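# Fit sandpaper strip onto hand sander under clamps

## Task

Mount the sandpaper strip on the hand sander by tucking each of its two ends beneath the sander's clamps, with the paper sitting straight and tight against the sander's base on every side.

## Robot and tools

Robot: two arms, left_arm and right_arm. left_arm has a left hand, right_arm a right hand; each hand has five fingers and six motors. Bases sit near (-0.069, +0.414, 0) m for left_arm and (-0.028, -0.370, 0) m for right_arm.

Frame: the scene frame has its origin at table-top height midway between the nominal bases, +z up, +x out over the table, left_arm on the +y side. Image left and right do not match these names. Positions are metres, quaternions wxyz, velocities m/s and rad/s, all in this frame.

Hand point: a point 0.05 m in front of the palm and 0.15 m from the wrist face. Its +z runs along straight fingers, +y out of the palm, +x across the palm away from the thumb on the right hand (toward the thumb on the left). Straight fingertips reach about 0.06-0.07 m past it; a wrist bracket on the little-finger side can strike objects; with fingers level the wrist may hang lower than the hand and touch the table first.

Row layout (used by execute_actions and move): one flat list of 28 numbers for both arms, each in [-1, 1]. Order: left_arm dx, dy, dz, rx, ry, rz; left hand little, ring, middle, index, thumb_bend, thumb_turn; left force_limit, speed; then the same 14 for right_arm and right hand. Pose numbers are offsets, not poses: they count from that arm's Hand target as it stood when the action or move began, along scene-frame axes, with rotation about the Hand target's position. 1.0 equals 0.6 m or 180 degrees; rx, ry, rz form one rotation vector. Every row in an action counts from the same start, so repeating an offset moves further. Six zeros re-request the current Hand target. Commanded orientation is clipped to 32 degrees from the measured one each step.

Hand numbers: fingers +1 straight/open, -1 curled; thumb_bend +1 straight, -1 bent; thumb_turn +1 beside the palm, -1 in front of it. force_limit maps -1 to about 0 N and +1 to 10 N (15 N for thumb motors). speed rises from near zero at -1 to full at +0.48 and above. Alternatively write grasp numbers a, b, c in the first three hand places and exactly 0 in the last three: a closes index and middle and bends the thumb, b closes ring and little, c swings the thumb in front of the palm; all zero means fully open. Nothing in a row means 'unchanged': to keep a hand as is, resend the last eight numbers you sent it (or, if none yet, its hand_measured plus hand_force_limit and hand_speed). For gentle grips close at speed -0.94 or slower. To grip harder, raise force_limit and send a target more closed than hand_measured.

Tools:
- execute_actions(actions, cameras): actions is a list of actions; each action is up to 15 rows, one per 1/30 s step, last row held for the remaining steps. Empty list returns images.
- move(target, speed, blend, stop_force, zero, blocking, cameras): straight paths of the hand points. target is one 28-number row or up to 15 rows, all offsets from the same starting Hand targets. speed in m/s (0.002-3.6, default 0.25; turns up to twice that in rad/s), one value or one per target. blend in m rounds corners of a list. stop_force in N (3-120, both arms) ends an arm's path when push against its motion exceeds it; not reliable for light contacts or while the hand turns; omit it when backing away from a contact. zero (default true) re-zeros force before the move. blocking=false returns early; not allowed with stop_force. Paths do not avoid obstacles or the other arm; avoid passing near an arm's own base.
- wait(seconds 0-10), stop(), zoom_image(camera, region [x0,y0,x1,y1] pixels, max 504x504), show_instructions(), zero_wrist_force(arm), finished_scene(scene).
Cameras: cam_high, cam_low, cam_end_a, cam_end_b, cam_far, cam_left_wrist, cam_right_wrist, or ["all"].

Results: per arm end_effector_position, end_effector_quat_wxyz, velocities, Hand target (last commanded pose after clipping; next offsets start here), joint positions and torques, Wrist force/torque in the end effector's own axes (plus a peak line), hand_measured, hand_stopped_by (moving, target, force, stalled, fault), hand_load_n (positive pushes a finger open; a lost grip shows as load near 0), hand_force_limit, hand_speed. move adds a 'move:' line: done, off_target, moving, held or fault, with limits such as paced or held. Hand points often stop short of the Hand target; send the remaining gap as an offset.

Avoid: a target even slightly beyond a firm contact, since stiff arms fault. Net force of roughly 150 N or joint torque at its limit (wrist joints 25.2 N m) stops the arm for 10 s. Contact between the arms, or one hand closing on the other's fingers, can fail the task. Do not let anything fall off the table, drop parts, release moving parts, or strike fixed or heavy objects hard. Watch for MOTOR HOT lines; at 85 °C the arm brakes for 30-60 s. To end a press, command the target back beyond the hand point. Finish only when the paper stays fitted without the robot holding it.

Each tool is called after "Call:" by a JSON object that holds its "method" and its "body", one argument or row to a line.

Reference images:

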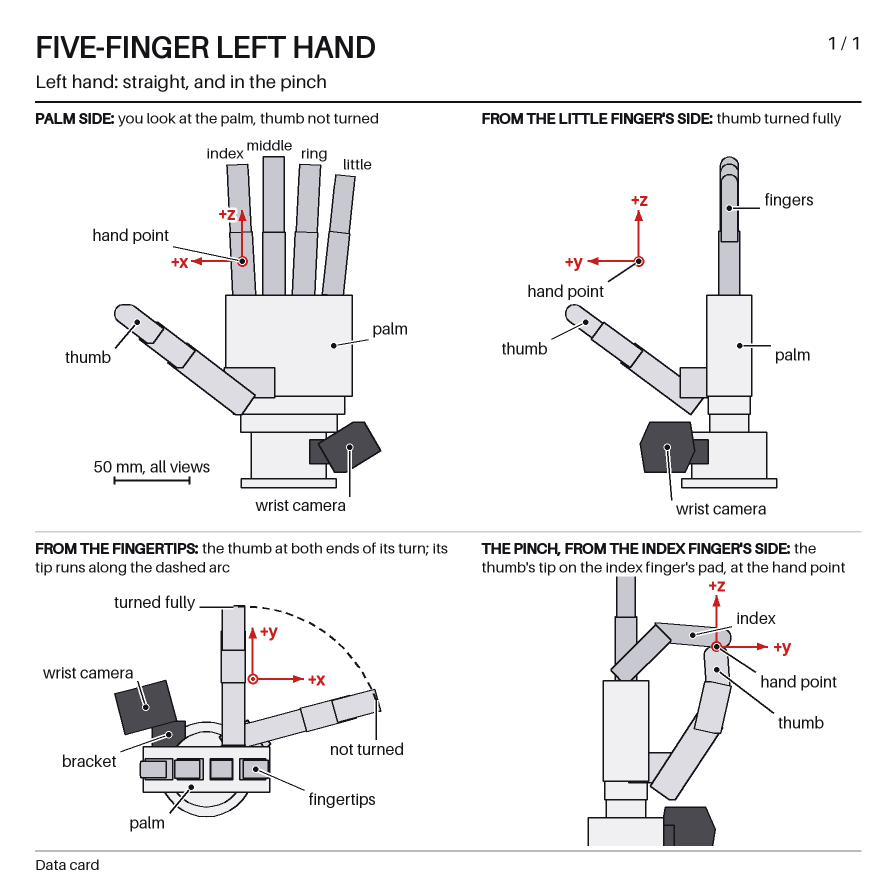

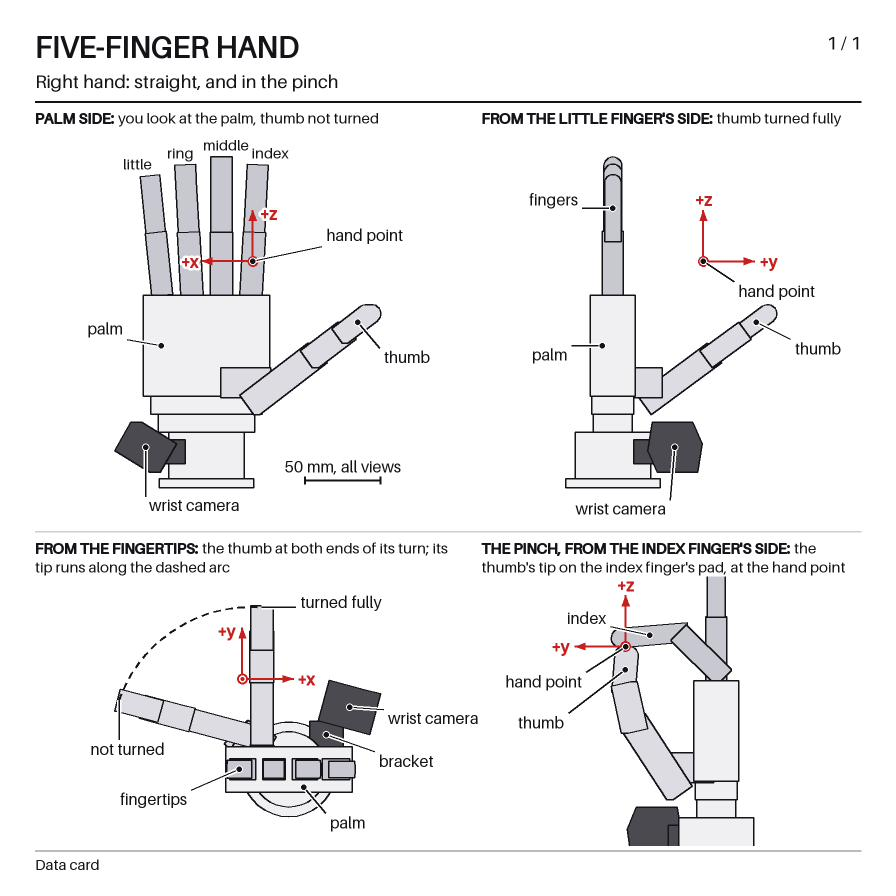

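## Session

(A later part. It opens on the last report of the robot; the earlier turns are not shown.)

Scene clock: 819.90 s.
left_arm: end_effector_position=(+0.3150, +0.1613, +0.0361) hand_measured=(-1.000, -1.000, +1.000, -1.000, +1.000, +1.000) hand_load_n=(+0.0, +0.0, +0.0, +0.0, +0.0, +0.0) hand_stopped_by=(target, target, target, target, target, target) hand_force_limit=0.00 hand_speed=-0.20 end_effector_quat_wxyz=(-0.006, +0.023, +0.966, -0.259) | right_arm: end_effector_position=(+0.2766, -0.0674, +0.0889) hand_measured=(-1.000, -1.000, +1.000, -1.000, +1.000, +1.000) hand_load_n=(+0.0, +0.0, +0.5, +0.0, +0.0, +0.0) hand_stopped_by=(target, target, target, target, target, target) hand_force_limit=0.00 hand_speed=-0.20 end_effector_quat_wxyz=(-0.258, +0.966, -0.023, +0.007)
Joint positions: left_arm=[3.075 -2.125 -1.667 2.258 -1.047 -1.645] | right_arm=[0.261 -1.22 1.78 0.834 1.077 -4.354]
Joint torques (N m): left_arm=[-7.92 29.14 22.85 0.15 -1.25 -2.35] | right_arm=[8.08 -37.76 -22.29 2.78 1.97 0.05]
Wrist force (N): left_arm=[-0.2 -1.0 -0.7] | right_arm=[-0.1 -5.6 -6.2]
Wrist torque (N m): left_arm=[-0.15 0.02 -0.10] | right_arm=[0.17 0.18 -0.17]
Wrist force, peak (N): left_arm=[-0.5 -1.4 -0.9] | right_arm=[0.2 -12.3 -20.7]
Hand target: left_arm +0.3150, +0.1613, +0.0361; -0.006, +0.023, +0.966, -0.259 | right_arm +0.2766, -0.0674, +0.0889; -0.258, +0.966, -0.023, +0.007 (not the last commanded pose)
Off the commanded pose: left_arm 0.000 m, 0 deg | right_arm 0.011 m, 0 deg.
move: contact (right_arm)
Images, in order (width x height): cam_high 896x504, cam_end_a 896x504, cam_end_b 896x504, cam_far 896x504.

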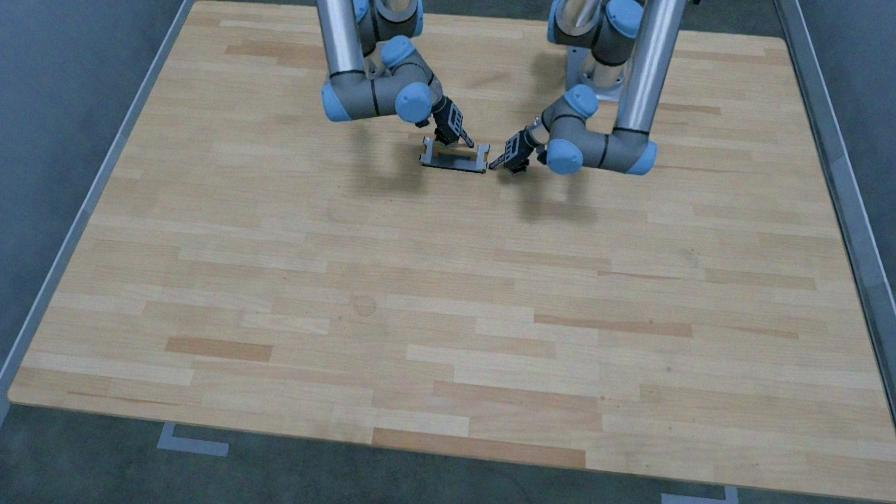

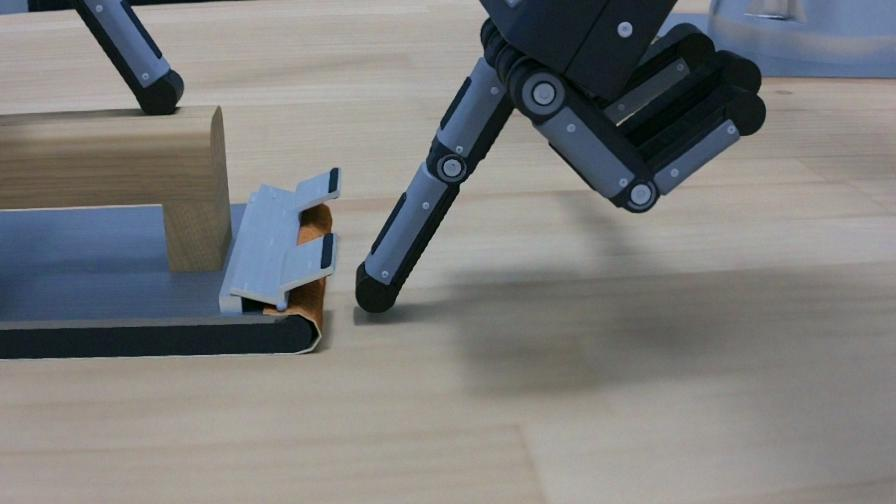

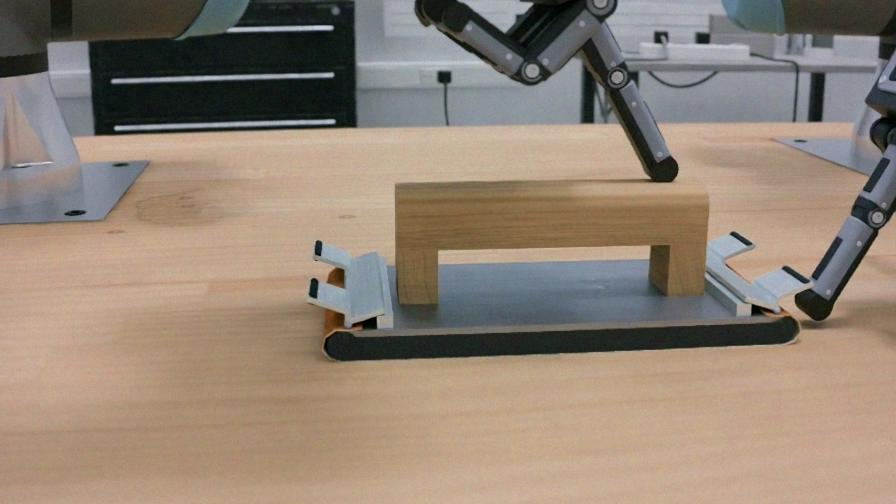

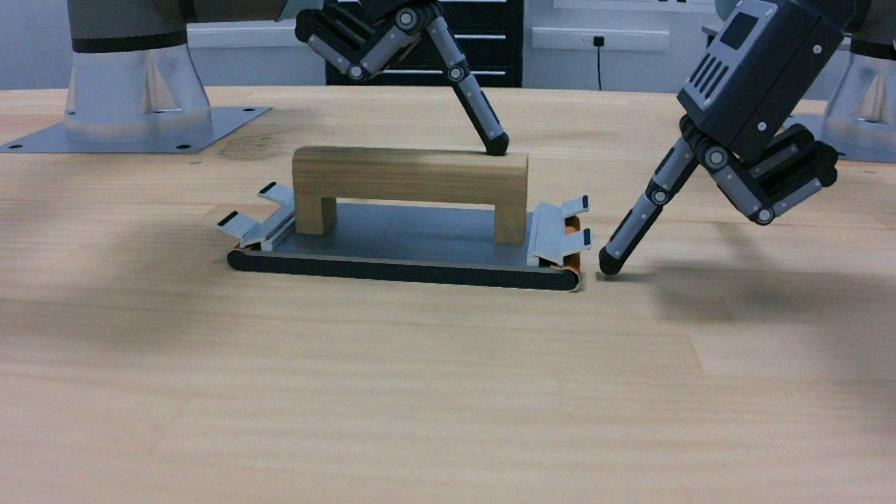

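Call:
{"method": "execute_actions", "body": {
  "actions": []
}}

Scene clock: 834.70 s.
left_arm: end_effector_position=(+0.3150, +0.1613, +0.0361) hand_measured=(-1.000, -1.000, +1.000, -1.000, +1.000, +1.000) hand_load_n=(+0.0, +0.0, +0.0, +0.0, +0.0, +0.0) hand_stopped_by=(target, target, target, target, target, target) hand_force_limit=0.00 hand_speed=-0.20 end_effector_quat_wxyz=(-0.006, +0.023, +0.966, -0.259) | right_arm: end_effector_position=(+0.2766, -0.0674, +0.0889) hand_measured=(-1.000, -1.000, +1.000, -1.000, +1.000, +1.000) hand_load_n=(+0.0, +0.0, +0.5, +0.5, +0.0, +0.0) hand_stopped_by=(target, target, target, target, target, target) hand_force_limit=0.00 hand_speed=-0.20 end_effector_quat_wxyz=(-0.258, +0.966, -0.023, +0.007)
Joint positions: left_arm=[3.075 -2.125 -1.667 2.258 -1.047 -1.645] | right_arm=[0.261 -1.22 1.78 0.834 1.077 -4.354]
Joint velocities: within noise
Joint torques (N m): left_arm=[-8.02 29.61 23.68 0.11 -1.18 -2.33] | right_arm=[9.42 -38.76 -21.64 2.71 1.9 0.02]
Motor temperatures (°C): left_arm=[34 34 35 39 45 45] | right_arm=[34 37 34 40 41 48]
Wrist force (N): left_arm=[-0.3 -1.0 -0.6] | right_arm=[-0.1 -6.2 -6.1]
Wrist torque (N m): left_arm=[-0.17 0.05 -0.12] | right_arm=[0.08 0.17 -0.19]
Wrist force, peak (N): left_arm=[-0.5 -1.4 -0.7] | right_arm=[-0.1 -6.5 -6.2]
Hand target: left_arm +0.3150, +0.1613, +0.0361; -0.006, +0.023, +0.966, -0.259 | right_arm +0.2766, -0.0674, +0.0889; -0.258, +0.966, -0.023, +0.007 (not the last commanded pose)
Off the commanded pose: left_arm 0.000 m, 0 deg | right_arm 0.011 m, 0 deg.
camera_calibration:
cam_left_wrist: T_world_to_cam=[[-0.315749, -0.83552, 0.449677, 0.223385], [-0.790626, 0.493704, 0.36217, 0.148043], [-0.524607, -0.241171, -0.81647, 0.346526], [0, 0, 0, 1]] pos_world=[0.36937, 0.197125, 0.12886]
cam_right_wrist: T_world_to_cam=[[0.204794, -0.852197, -0.481476, -0.0682762], [-0.864411, -0.388231, 0.319483, 0.187997], [-0.459187, 0.350765, -0.816156, 0.338677], [0, 0, 0, 1]] pos_world=[0.332006, -0.103995, 0.183478]

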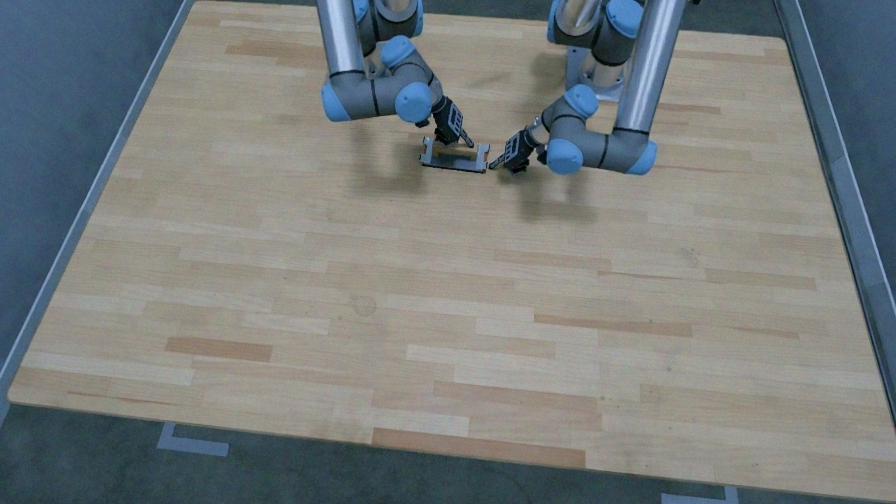

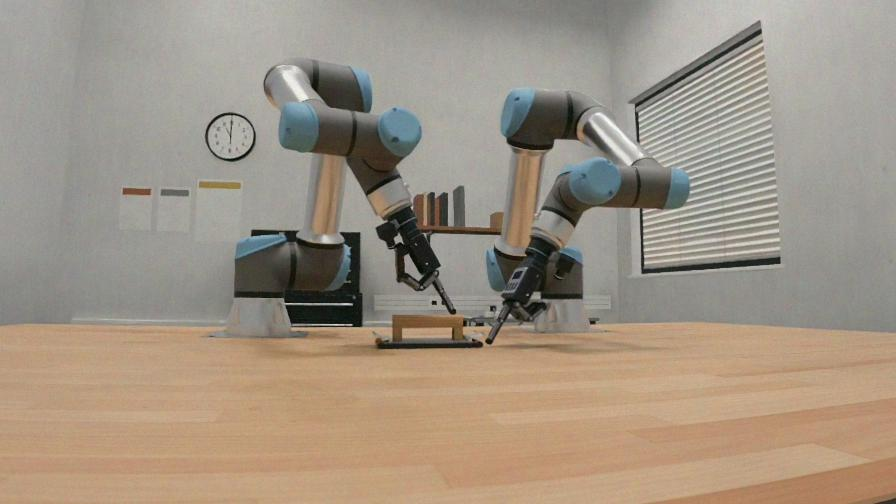

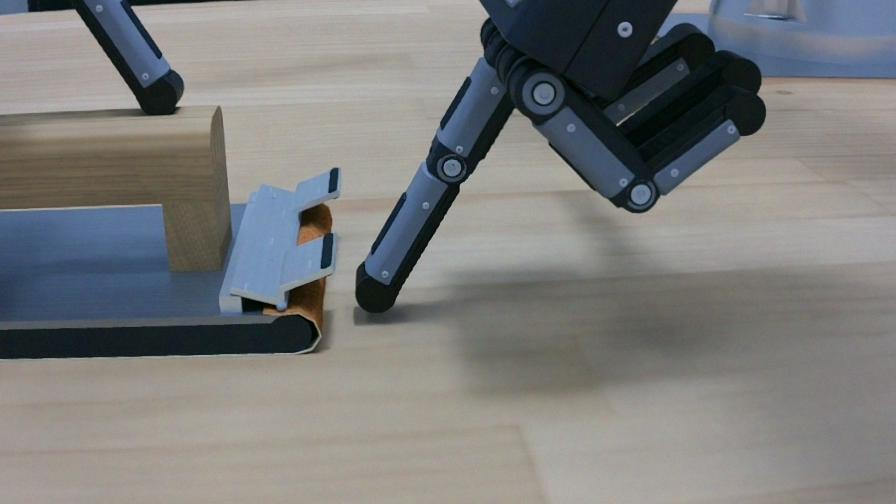

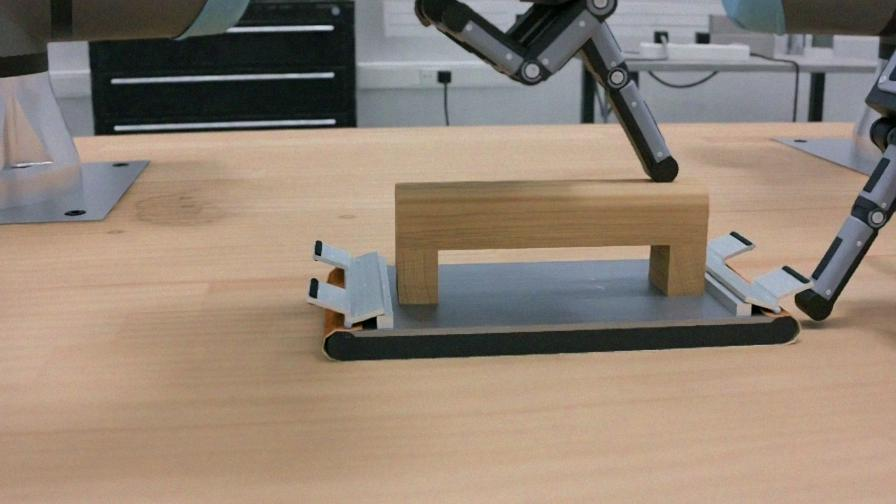

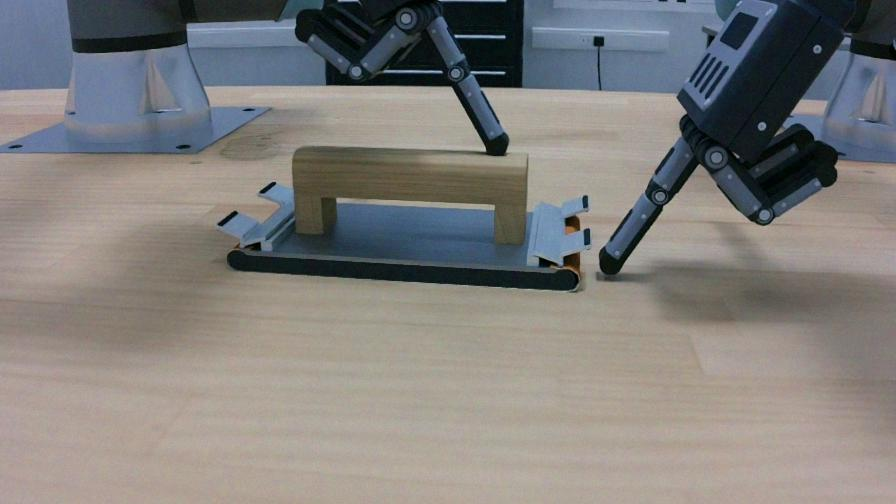

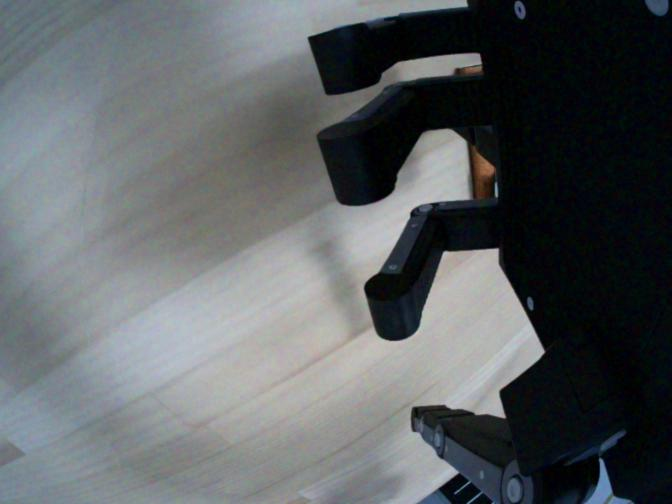

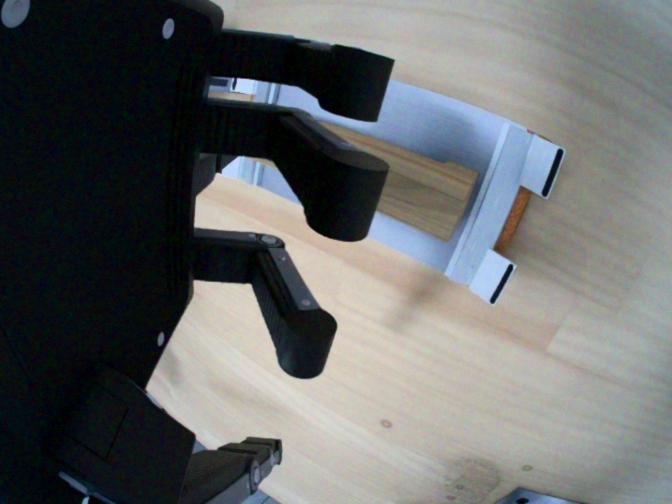

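Call:
{"method": "zoom_image", "body": {
  "camera": "cam_end_a",
  "region": [220, 260, 400, 380]
}}

Call:
{"method": "zoom_image", "body": {
  "camera": "cam_end_b",
  "region": [690, 270, 870, 370]
}}

Call:
{"method": "zoom_image", "body": {
  "camera": "cam_end_b",
  "region": [300, 270, 480, 370]
}}

Scaled by 2.800 from the camera's 896x504 image, which has a finer 1280x720 frame.

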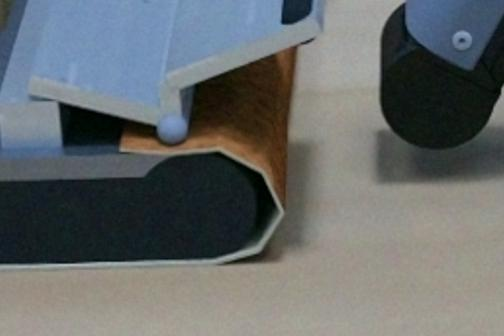

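Scaled by 2.800 from the camera's 896x504 image, which has a finer 1280x720 frame.

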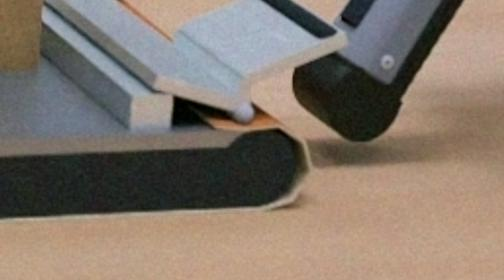

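Scaled by 2.800 from the camera's 896x504 image, which has a finer 1280x720 frame.

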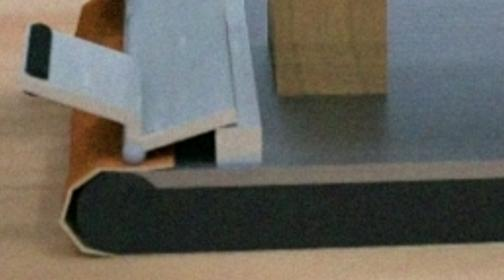

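Call:
{"method": "move", "body": {
  "target": [
    [0,0.025,0.05,0,0,0,-1,-1,1,-1,1,1,0,-0.2,0,0,0,0,0,0,-1,-1,1,-1,1,1,0,-0.2],
    [-0.0433,0.025,0.05,0,0,0,-1,1,1,1,1,1,0,-0.2,0,0,0,0,0,0,-1,-1,1,-1,1,1,0,-0.2]
  ],
  "speed": 0.08,
  "cameras": ["cam_end_a","cam_end_b"]
}}

Scene clock: 869.97 s.
left_arm: end_effector_position=(+0.2891, +0.1763, +0.0661) hand_measured=(-1.000, +1.000, +1.000, +1.000, +1.000, +1.000) hand_load_n=(+0.5, +0.0, +0.0, +0.0, +0.0, +0.0) hand_stopped_by=(target, target, target, target, target, target) hand_force_limit=0.00 hand_speed=-0.20 end_effector_quat_wxyz=(-0.006, +0.023, +0.966, -0.259) | right_arm: end_effector_position=(+0.2766, -0.0674, +0.0889) hand_measured=(-1.000, -1.000, +1.000, -1.000, +1.000, +1.000) hand_load_n=(+0.0, +0.0, +0.5, +0.0, +0.0, +0.0) hand_stopped_by=(target, target, target, target, target, target) hand_force_limit=0.00 hand_speed=-0.20 end_effector_quat_wxyz=(-0.258, +0.966, -0.023, +0.007)
Joint positions: left_arm=[3.104 -2.025 -1.741 2.216 -1.046 -1.611] | right_arm=[0.261 -1.22 1.78 0.834 1.077 -4.354]
Joint torques (N m): left_arm=[-7.1 47.53 5.06 -0.4 -0.74 -2.28] | right_arm=[8.76 -38.48 -22.13 2.66 2.01 0.02]
Wrist force (N): left_arm=[-0.3 -1.1 -1.1] | right_arm=[-0.1 -6.2 -6.4]
Wrist torque (N m): left_arm=[-0.18 0.05 -0.11] | right_arm=[0.10 0.17 -0.19]
Wrist force, peak (N): left_arm=[-1.1 -1.3 -0.7] | right_arm=[-0.2 -6.2 -6.7]
Hand target: left_arm +0.2891, +0.1763, +0.0661; -0.006, +0.023, +0.966, -0.259 | right_arm +0.2766, -0.0674, +0.0889; -0.258, +0.966, -0.023, +0.007
Off the commanded pose: left_arm 0.000 m, 0 deg | right_arm 0.000 m, 0 deg.
move: done
Images, in order (width x height): cam_end_a 896x504, cam_end_b 896x504.

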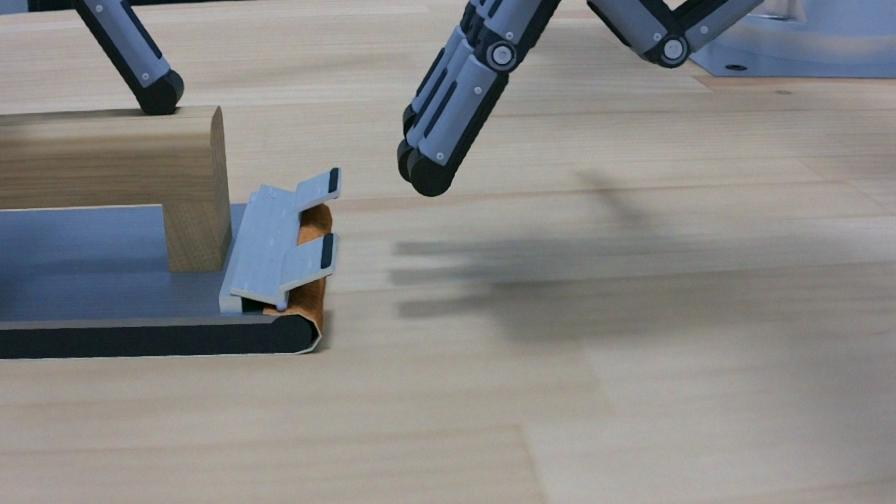

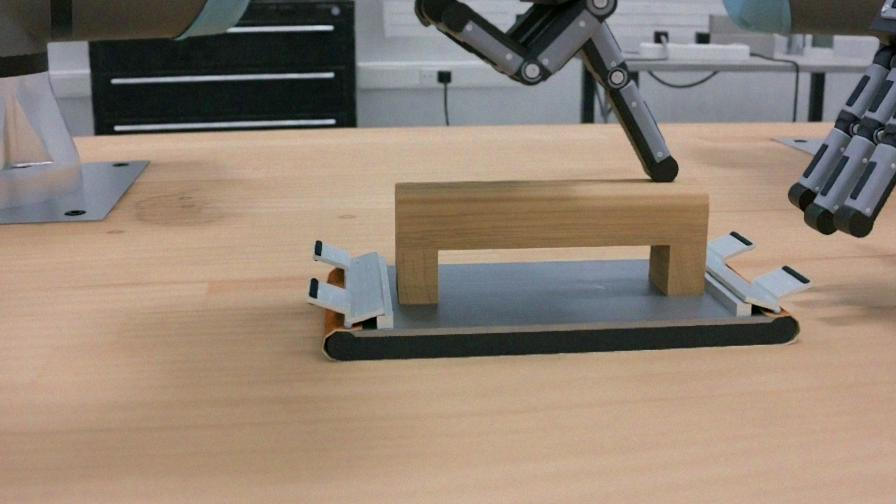

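Call:
{"method": "move", "body": {
  "target": [
    [0,-0.0083,-0.0333,0,0,0,-1,1,1,1,1,1,0,-0.2,0,0,0,0,0,0,-1,-1,1,-1,1,1,0,-0.2],
    [0,-0.0167,-0.05,0,0,0,-1,1,1,1,1,1,0,-0.2,0,0,0,0,0,0,-1,-1,1,-1,1,1,0,-0.2]
  ],
  "speed": 0.08,
  "cameras": ["cam_end_a","cam_end_b", "cam_high"]
}}

Call:
{"method": "zoom_image", "body": {
  "camera": "cam_end_a",
  "region": [240, 200, 440, 360]
}}

Call:
{"method": "zoom_image", "body": {
  "camera": "cam_high",
  "region": [400, 110, 560, 200]
}}

Scene clock: 873.77 s.
left_arm: end_effector_position=(+0.2890, +0.1663, +0.0362) hand_measured=(-1.000, +1.000, +1.000, +1.000, +1.000, +1.000) hand_load_n=(+0.0, +0.0, +0.0, +0.0, +0.0, +0.0) hand_stopped_by=(target, target, target, target, target, target) hand_force_limit=0.00 hand_speed=-0.20 end_effector_quat_wxyz=(-0.006, +0.023, +0.966, -0.259) | right_arm: end_effector_position=(+0.2766, -0.0674, +0.0889) hand_measured=(-1.000, -1.000, +1.000, -1.000, +1.000, +1.000) hand_load_n=(+0.0, +0.0, +0.5, +0.0, +0.0, +0.0) hand_stopped_by=(target, target, target, target, target, target) hand_force_limit=0.00 hand_speed=-0.20 end_effector_quat_wxyz=(-0.258, +0.966, -0.023, +0.007)
Joint positions: left_arm=[3.08 -2.075 -1.753 2.291 -1.047 -1.639] | right_arm=[0.261 -1.22 1.78 0.834 1.077 -4.354]
Joint torques (N m): left_arm=[-8.56 27.61 8.49 0.33 -1.21 -2.25] | right_arm=[9.16 -38.51 -22.12 2.65 2.14 -0.06]
Wrist force (N): left_arm=[-0.8 -0.9 -0.7] | right_arm=[-0.2 -6.0 -5.7]
Wrist torque (N m): left_arm=[-0.17 0.12 -0.15] | right_arm=[0.08 0.17 -0.19]
Wrist force, peak (N): left_arm=[-0.4 -1.3 -1.3] | right_arm=[-0.1 -6.2 -6.6]
Hand target: left_arm +0.2891, +0.1663, +0.0361; -0.006, +0.023, +0.966, -0.259 | right_arm +0.2766, -0.0674, +0.0889; -0.258, +0.966, -0.023, +0.007
Off the commanded pose: left_arm 0.000 m, 0 deg | right_arm 0.000 m, 0 deg.
move: done
Images, in order (width x height): cam_high 896x504, cam_end_a 896x504, cam_end_b 896x504.

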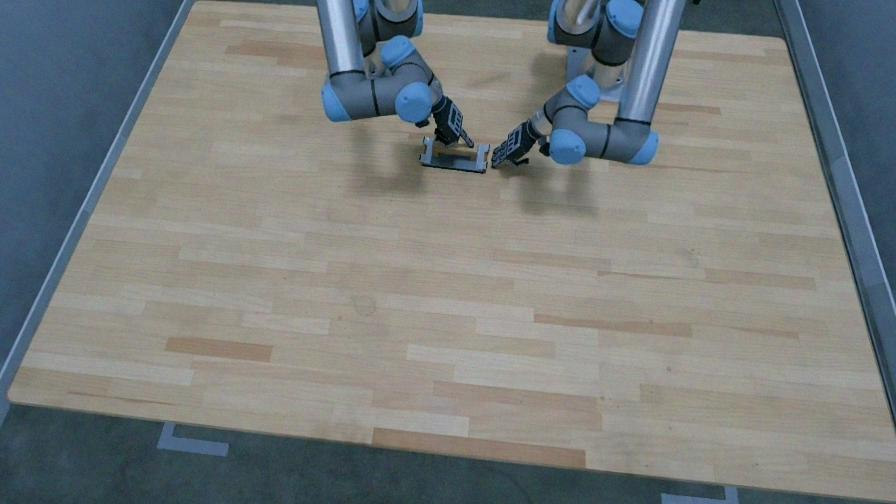

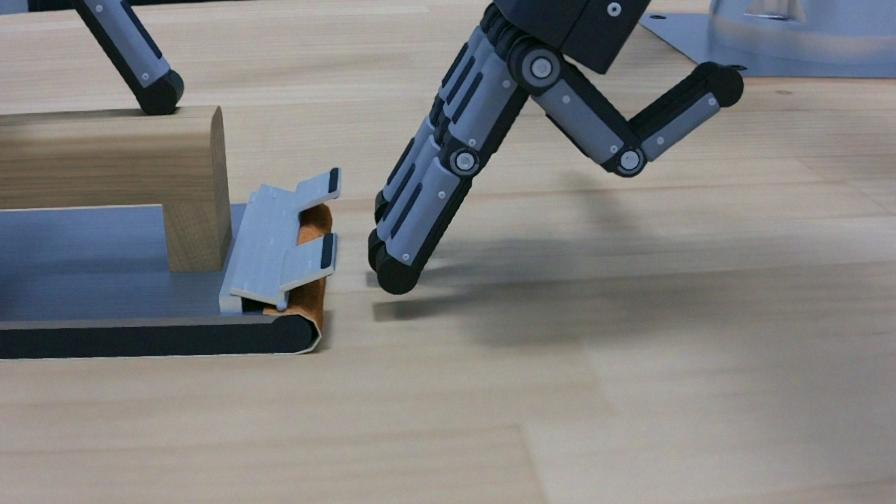

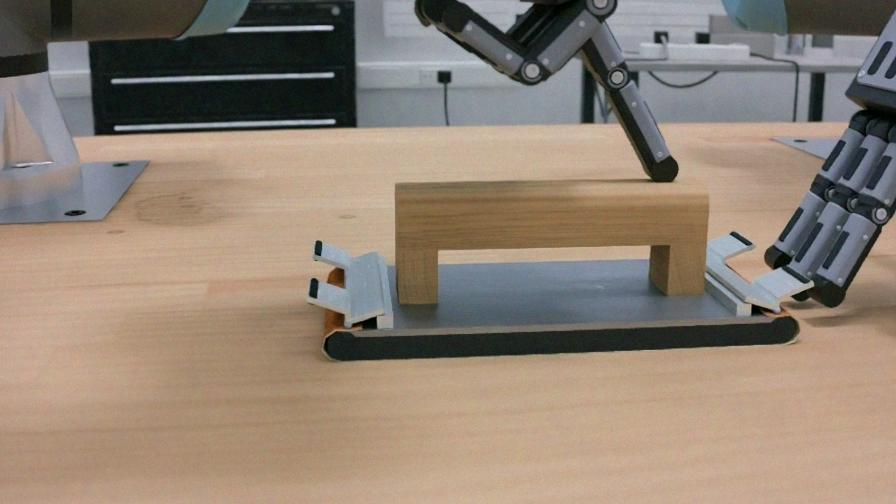

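Scaled by 2.520 from the camera's 896x504 image, which has a finer 1280x720 frame.

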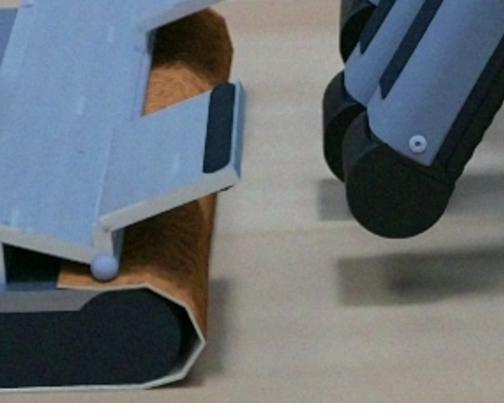

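Scaled by 3.150 from the camera's 896x504 image, which has a finer 1280x720 frame.

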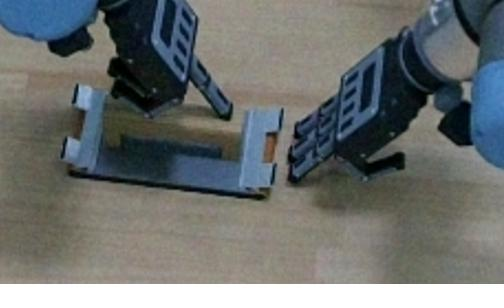

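Call:
{"method": "move", "body": {
  "target": [0,-0.02217,-0.0025,0,0,0,-1,1,1,1,1,1,0,-0.2,0,0,0,0,0,0,-1,-1,1,-1,1,1,0,-0.2],
  "speed": 0.03,
  "stop_force": 4,
  "cameras": ["cam_end_a","cam_end_b"]
}}

Call:
{"method": "zoom_image", "body": {
  "camera": "cam_end_a",
  "region": [240, 200, 440, 360]
}}

Call:
{"method": "zoom_image", "body": {
  "camera": "cam_end_b",
  "region": [690, 220, 890, 370]
}}

Scene clock: 887.87 s.
left_arm: end_effector_position=(+0.2891, +0.1530, +0.0346) hand_measured=(-1.000, +1.000, +1.000, +1.000, +1.000, +1.000) hand_load_n=(+0.0, +0.0, +0.0, +0.0, +0.0, +0.0) hand_stopped_by=(target, target, target, target, target, target) hand_force_limit=0.00 hand_speed=-0.20 end_effector_quat_wxyz=(-0.006, +0.023, +0.966, -0.259) | right_arm: end_effector_position=(+0.2766, -0.0674, +0.0889) hand_measured=(-1.000, -1.000, +1.000, -1.000, +1.000, +1.000) hand_load_n=(+0.0, +0.5, +0.5, +0.0, +0.0, +0.0) hand_stopped_by=(target, target, target, target, target, target) hand_force_limit=0.00 hand_speed=-0.20 end_effector_quat_wxyz=(-0.258, +0.966, -0.023, +0.007)
Joint positions: left_arm=[3.048 -2.085 -1.734 2.301 -1.048 -1.676] | right_arm=[0.261 -1.22 1.78 0.834 1.077 -4.354]
Joint torques (N m): left_arm=[-7.71 26.96 23.04 0.26 -1.25 -2.39] | right_arm=[9.03 -37.56 -21.95 2.59 2.14 -0.12]
Wrist force (N): left_arm=[-0.7 -1.0 -1.0] | right_arm=[-0.2 -6.1 -6.2]
Wrist torque (N m): left_arm=[-0.16 0.10 -0.14] | right_arm=[0.11 0.16 -0.18]
Wrist force, peak (N): left_arm=[-0.8 -1.1 -1.0] | right_arm=[-0.3 -6.4 -6.7]
Hand target: left_arm +0.2891, +0.1530, +0.0346; -0.006, +0.023, +0.966, -0.259 | right_arm +0.2766, -0.0674, +0.0889; -0.258, +0.966, -0.023, +0.007
Off the commanded pose: left_arm 0.000 m, 0 deg | right_arm 0.000 m, 0 deg.
move: done
Images, in order (width x height): cam_end_a 896x504, cam_end_b 896x504.

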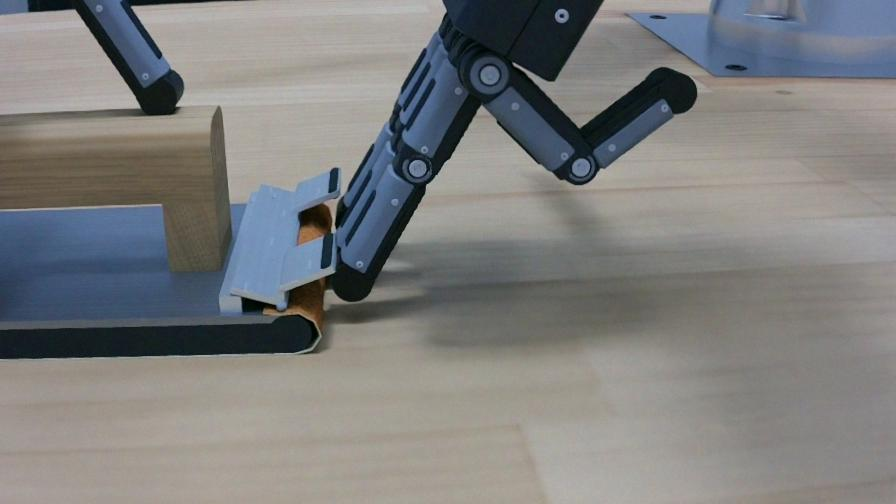

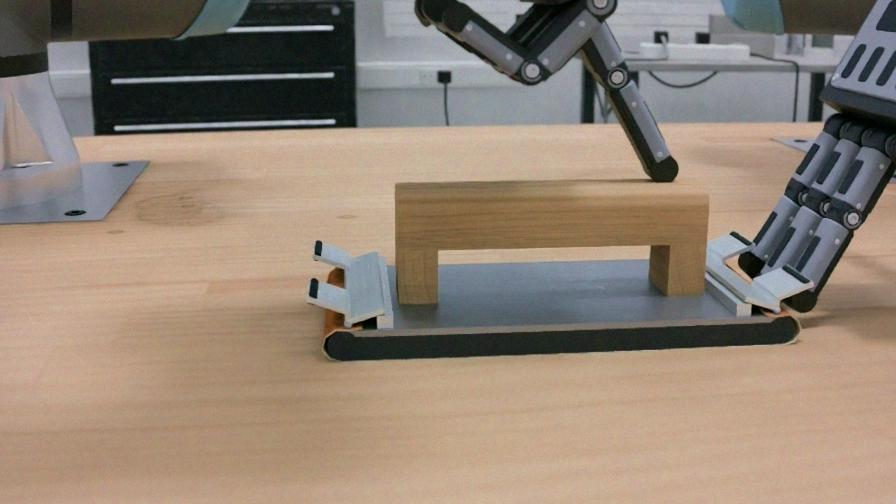

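Scaled by 2.520 from the camera's 896x504 image, which has a finer 1280x720 frame.

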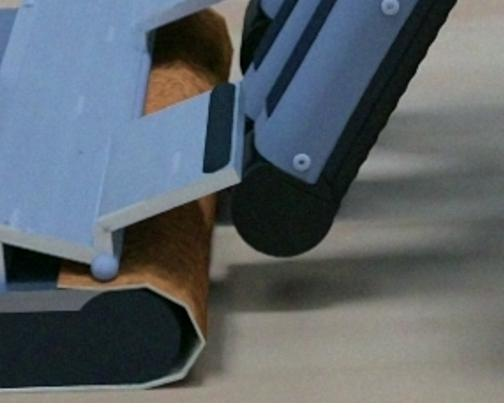

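Scaled by 2.520 from the camera's 896x504 image, which has a finer 1280x720 frame.

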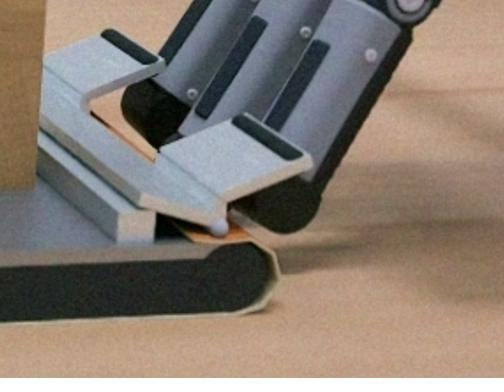

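Call:
{"method": "move", "body": {
  "target": [0,-0.00667,0,0,0,0,-1,1,1,1,1,1,0,-0.2,0,0,0,0,0,0,-1,-1,1,-1,1,1,0,-0.2],
  "speed": 0.01,
  "stop_force": 3,
  "cameras": ["cam_end_a","cam_end_b"]
}}

Call:
{"method": "zoom_image", "body": {
  "camera": "cam_end_a",
  "region": [240, 200, 440, 360]
}}

Call:
{"method": "zoom_image", "body": {
  "camera": "cam_end_b",
  "region": [690, 220, 890, 370]
}}

Scene clock: 895.20 s.
left_arm: end_effector_position=(+0.2891, +0.1514, +0.0346) hand_measured=(-1.000, +1.000, +1.000, +1.000, +1.000, +1.000) hand_load_n=(+0.0, +0.0, -2.5, +0.0, +0.0, +0.0) hand_stopped_by=(target, target, target, target, target, target) hand_force_limit=0.00 hand_speed=-0.20 end_effector_quat_wxyz=(-0.006, +0.023, +0.966, -0.259) | right_arm: end_effector_position=(+0.2766, -0.0674, +0.0889) hand_measured=(-1.000, -1.000, +1.000, -1.000, +1.000, +1.000) hand_load_n=(+0.0, +0.0, +0.5, +0.5, +0.0, -0.5) hand_stopped_by=(target, target, target, target, target, target) hand_force_limit=0.00 hand_speed=-0.20 end_effector_quat_wxyz=(-0.258, +0.966, -0.023, +0.007)
Joint positions: left_arm=[3.044 -2.086 -1.732 2.302 -1.049 -1.68] | right_arm=[0.261 -1.22 1.78 0.834 1.077 -4.354]
Joint torques (N m): left_arm=[8.28 49.45 3.26 -3.81 2.69 2.77] | right_arm=[8.56 -37.46 -21.42 2.53 2.17 -0.14]
Wrist force (N): left_arm=[-0.4 1.7 -2.2] | right_arm=[0.0 -5.9 -6.0]
Wrist torque (N m): left_arm=[-0.17 0.06 -0.23] | right_arm=[0.10 0.16 -0.17]
Wrist force, peak (N): left_arm=[-0.3 2.2 -2.8] | right_arm=[0.1 -6.4 -6.7]
Hand target: left_arm +0.2891, +0.1514, +0.0346; -0.006, +0.023, +0.966, -0.259 (not the last commanded pose) | right_arm +0.2766, -0.0674, +0.0889; -0.258, +0.966, -0.023, +0.007
Off the commanded pose: left_arm 0.002 m, 0 deg | right_arm 0.000 m, 0 deg.
move: contact (left_arm)
Images, in order (width x height): cam_end_a 896x504, cam_end_b 896x504.

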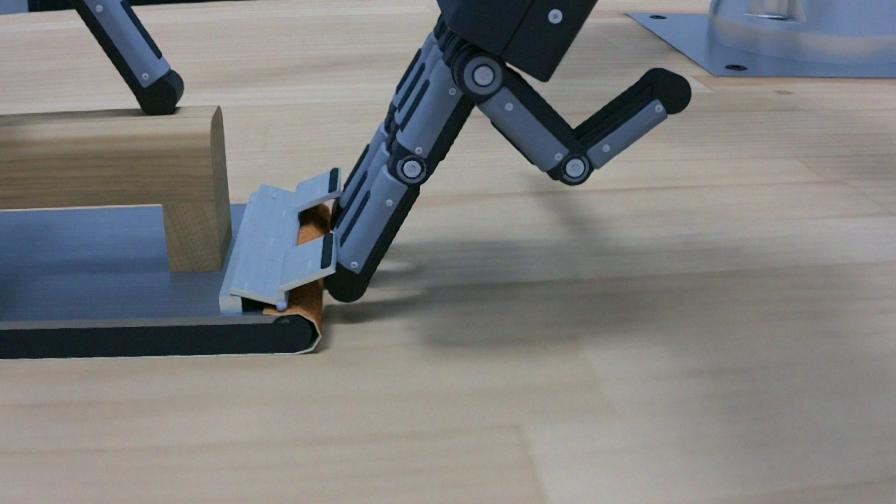

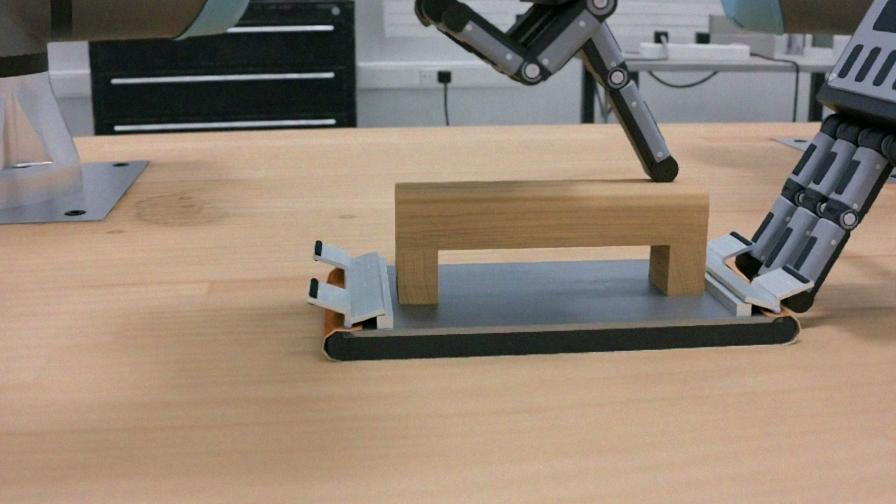

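Scaled by 2.520 from the camera's 896x504 image, which has a finer 1280x720 frame.

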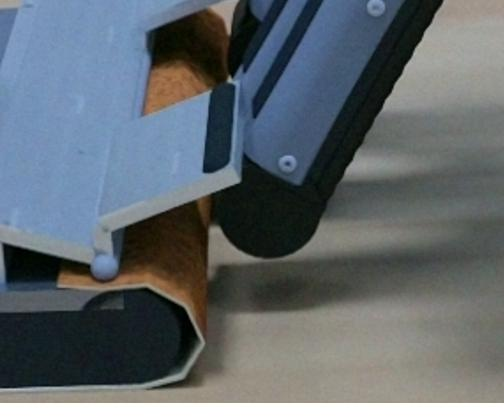

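Scaled by 2.520 from the camera's 896x504 image, which has a finer 1280x720 frame.

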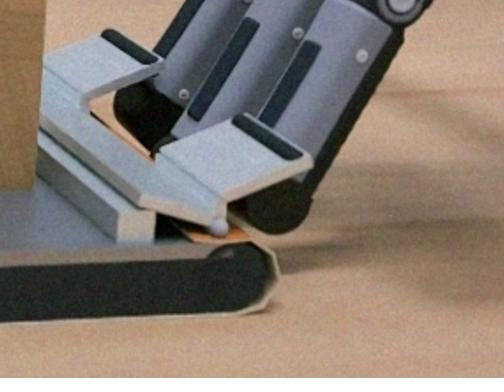

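Call:
{"method": "move", "body": {
  "target": [0,0,0.00417,0,0,0,-1,1,1,1,1,1,0,-0.2,0,0,0,0,0,0,-1,-1,1,-1,1,1,0,-0.2],
  "speed": 0.01,
  "stop_force": 8,
  "cameras": ["cam_end_a","cam_end_b"]
}}

Call:
{"method": "zoom_image", "body": {
  "camera": "cam_end_a",
  "region": [240, 200, 440, 360]
}}

Call:
{"method": "zoom_image", "body": {
  "camera": "cam_end_b",
  "region": [690, 220, 890, 370]
}}

Scene clock: 900.10 s.
left_arm: end_effector_position=(+0.2891, +0.1514, +0.0371) hand_measured=(-1.000, +1.000, +1.000, +1.000, +1.000, +1.000) hand_load_n=(+0.0, +0.0, -2.0, +0.0, +0.0, +0.0) hand_stopped_by=(target, target, target, target, target, target) hand_force_limit=0.00 hand_speed=-0.20 end_effector_quat_wxyz=(-0.006, +0.023, +0.966, -0.259) | right_arm: end_effector_position=(+0.2766, -0.0674, +0.0889) hand_measured=(-1.000, -1.000, +1.000, -1.000, +1.000, +1.000) hand_load_n=(+0.0, +0.0, +0.5, +0.0, +0.0, +0.0) hand_stopped_by=(target, target, target, target, target, target) hand_force_limit=0.00 hand_speed=-0.20 end_effector_quat_wxyz=(-0.258, +0.966, -0.023, +0.007)
Joint positions: left_arm=[3.044 -2.083 -1.73 2.296 -1.049 -1.68] | right_arm=[0.261 -1.22 1.78 0.834 1.077 -4.354]
Joint torques (N m): left_arm=[6.74 49.56 23.76 -5.34 2.75 2.76] | right_arm=[9.02 -37.3 -22.65 2.27 2.35 -0.15]
Wrist force (N): left_arm=[-0.3 0.6 -1.4] | right_arm=[-0.1 -6.0 -6.2]
Wrist torque (N m): left_arm=[-0.21 0.03 -0.21] | right_arm=[0.11 0.16 -0.17]
Wrist force, peak (N): left_arm=[0.0 2.2 -2.7] | right_arm=[-0.3 -6.4 -6.7]
Hand target: left_arm +0.2891, +0.1514, +0.0371; -0.006, +0.023, +0.966, -0.259 | right_arm +0.2766, -0.0674, +0.0889; -0.258, +0.966, -0.023, +0.007
Off the commanded pose: left_arm 0.000 m, 0 deg | right_arm 0.000 m, 0 deg.
move: done
Images, in order (width x height): cam_end_a 896x504, cam_end_b 896x504.

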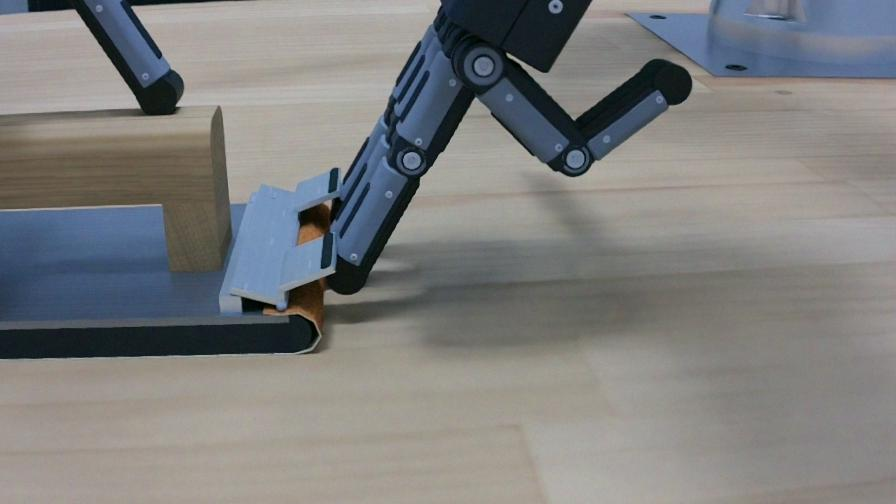

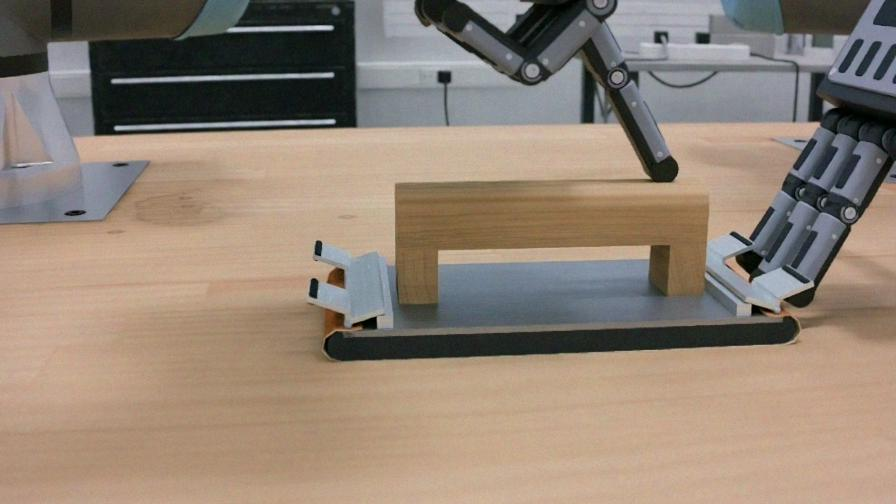

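Scaled by 2.520 from the camera's 896x504 image, which has a finer 1280x720 frame.

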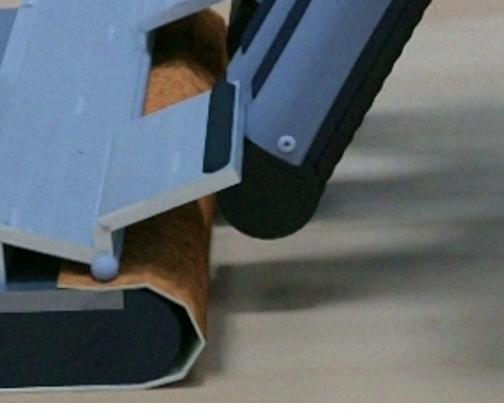

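Scaled by 2.520 from the camera's 896x504 image, which has a finer 1280x720 frame.

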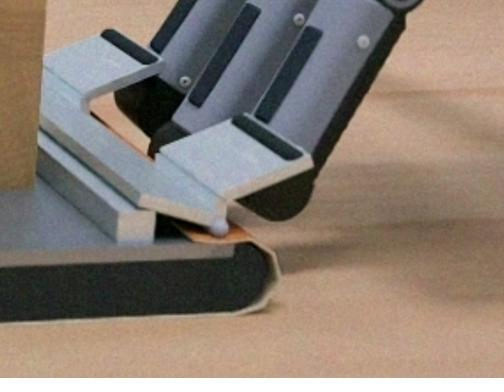

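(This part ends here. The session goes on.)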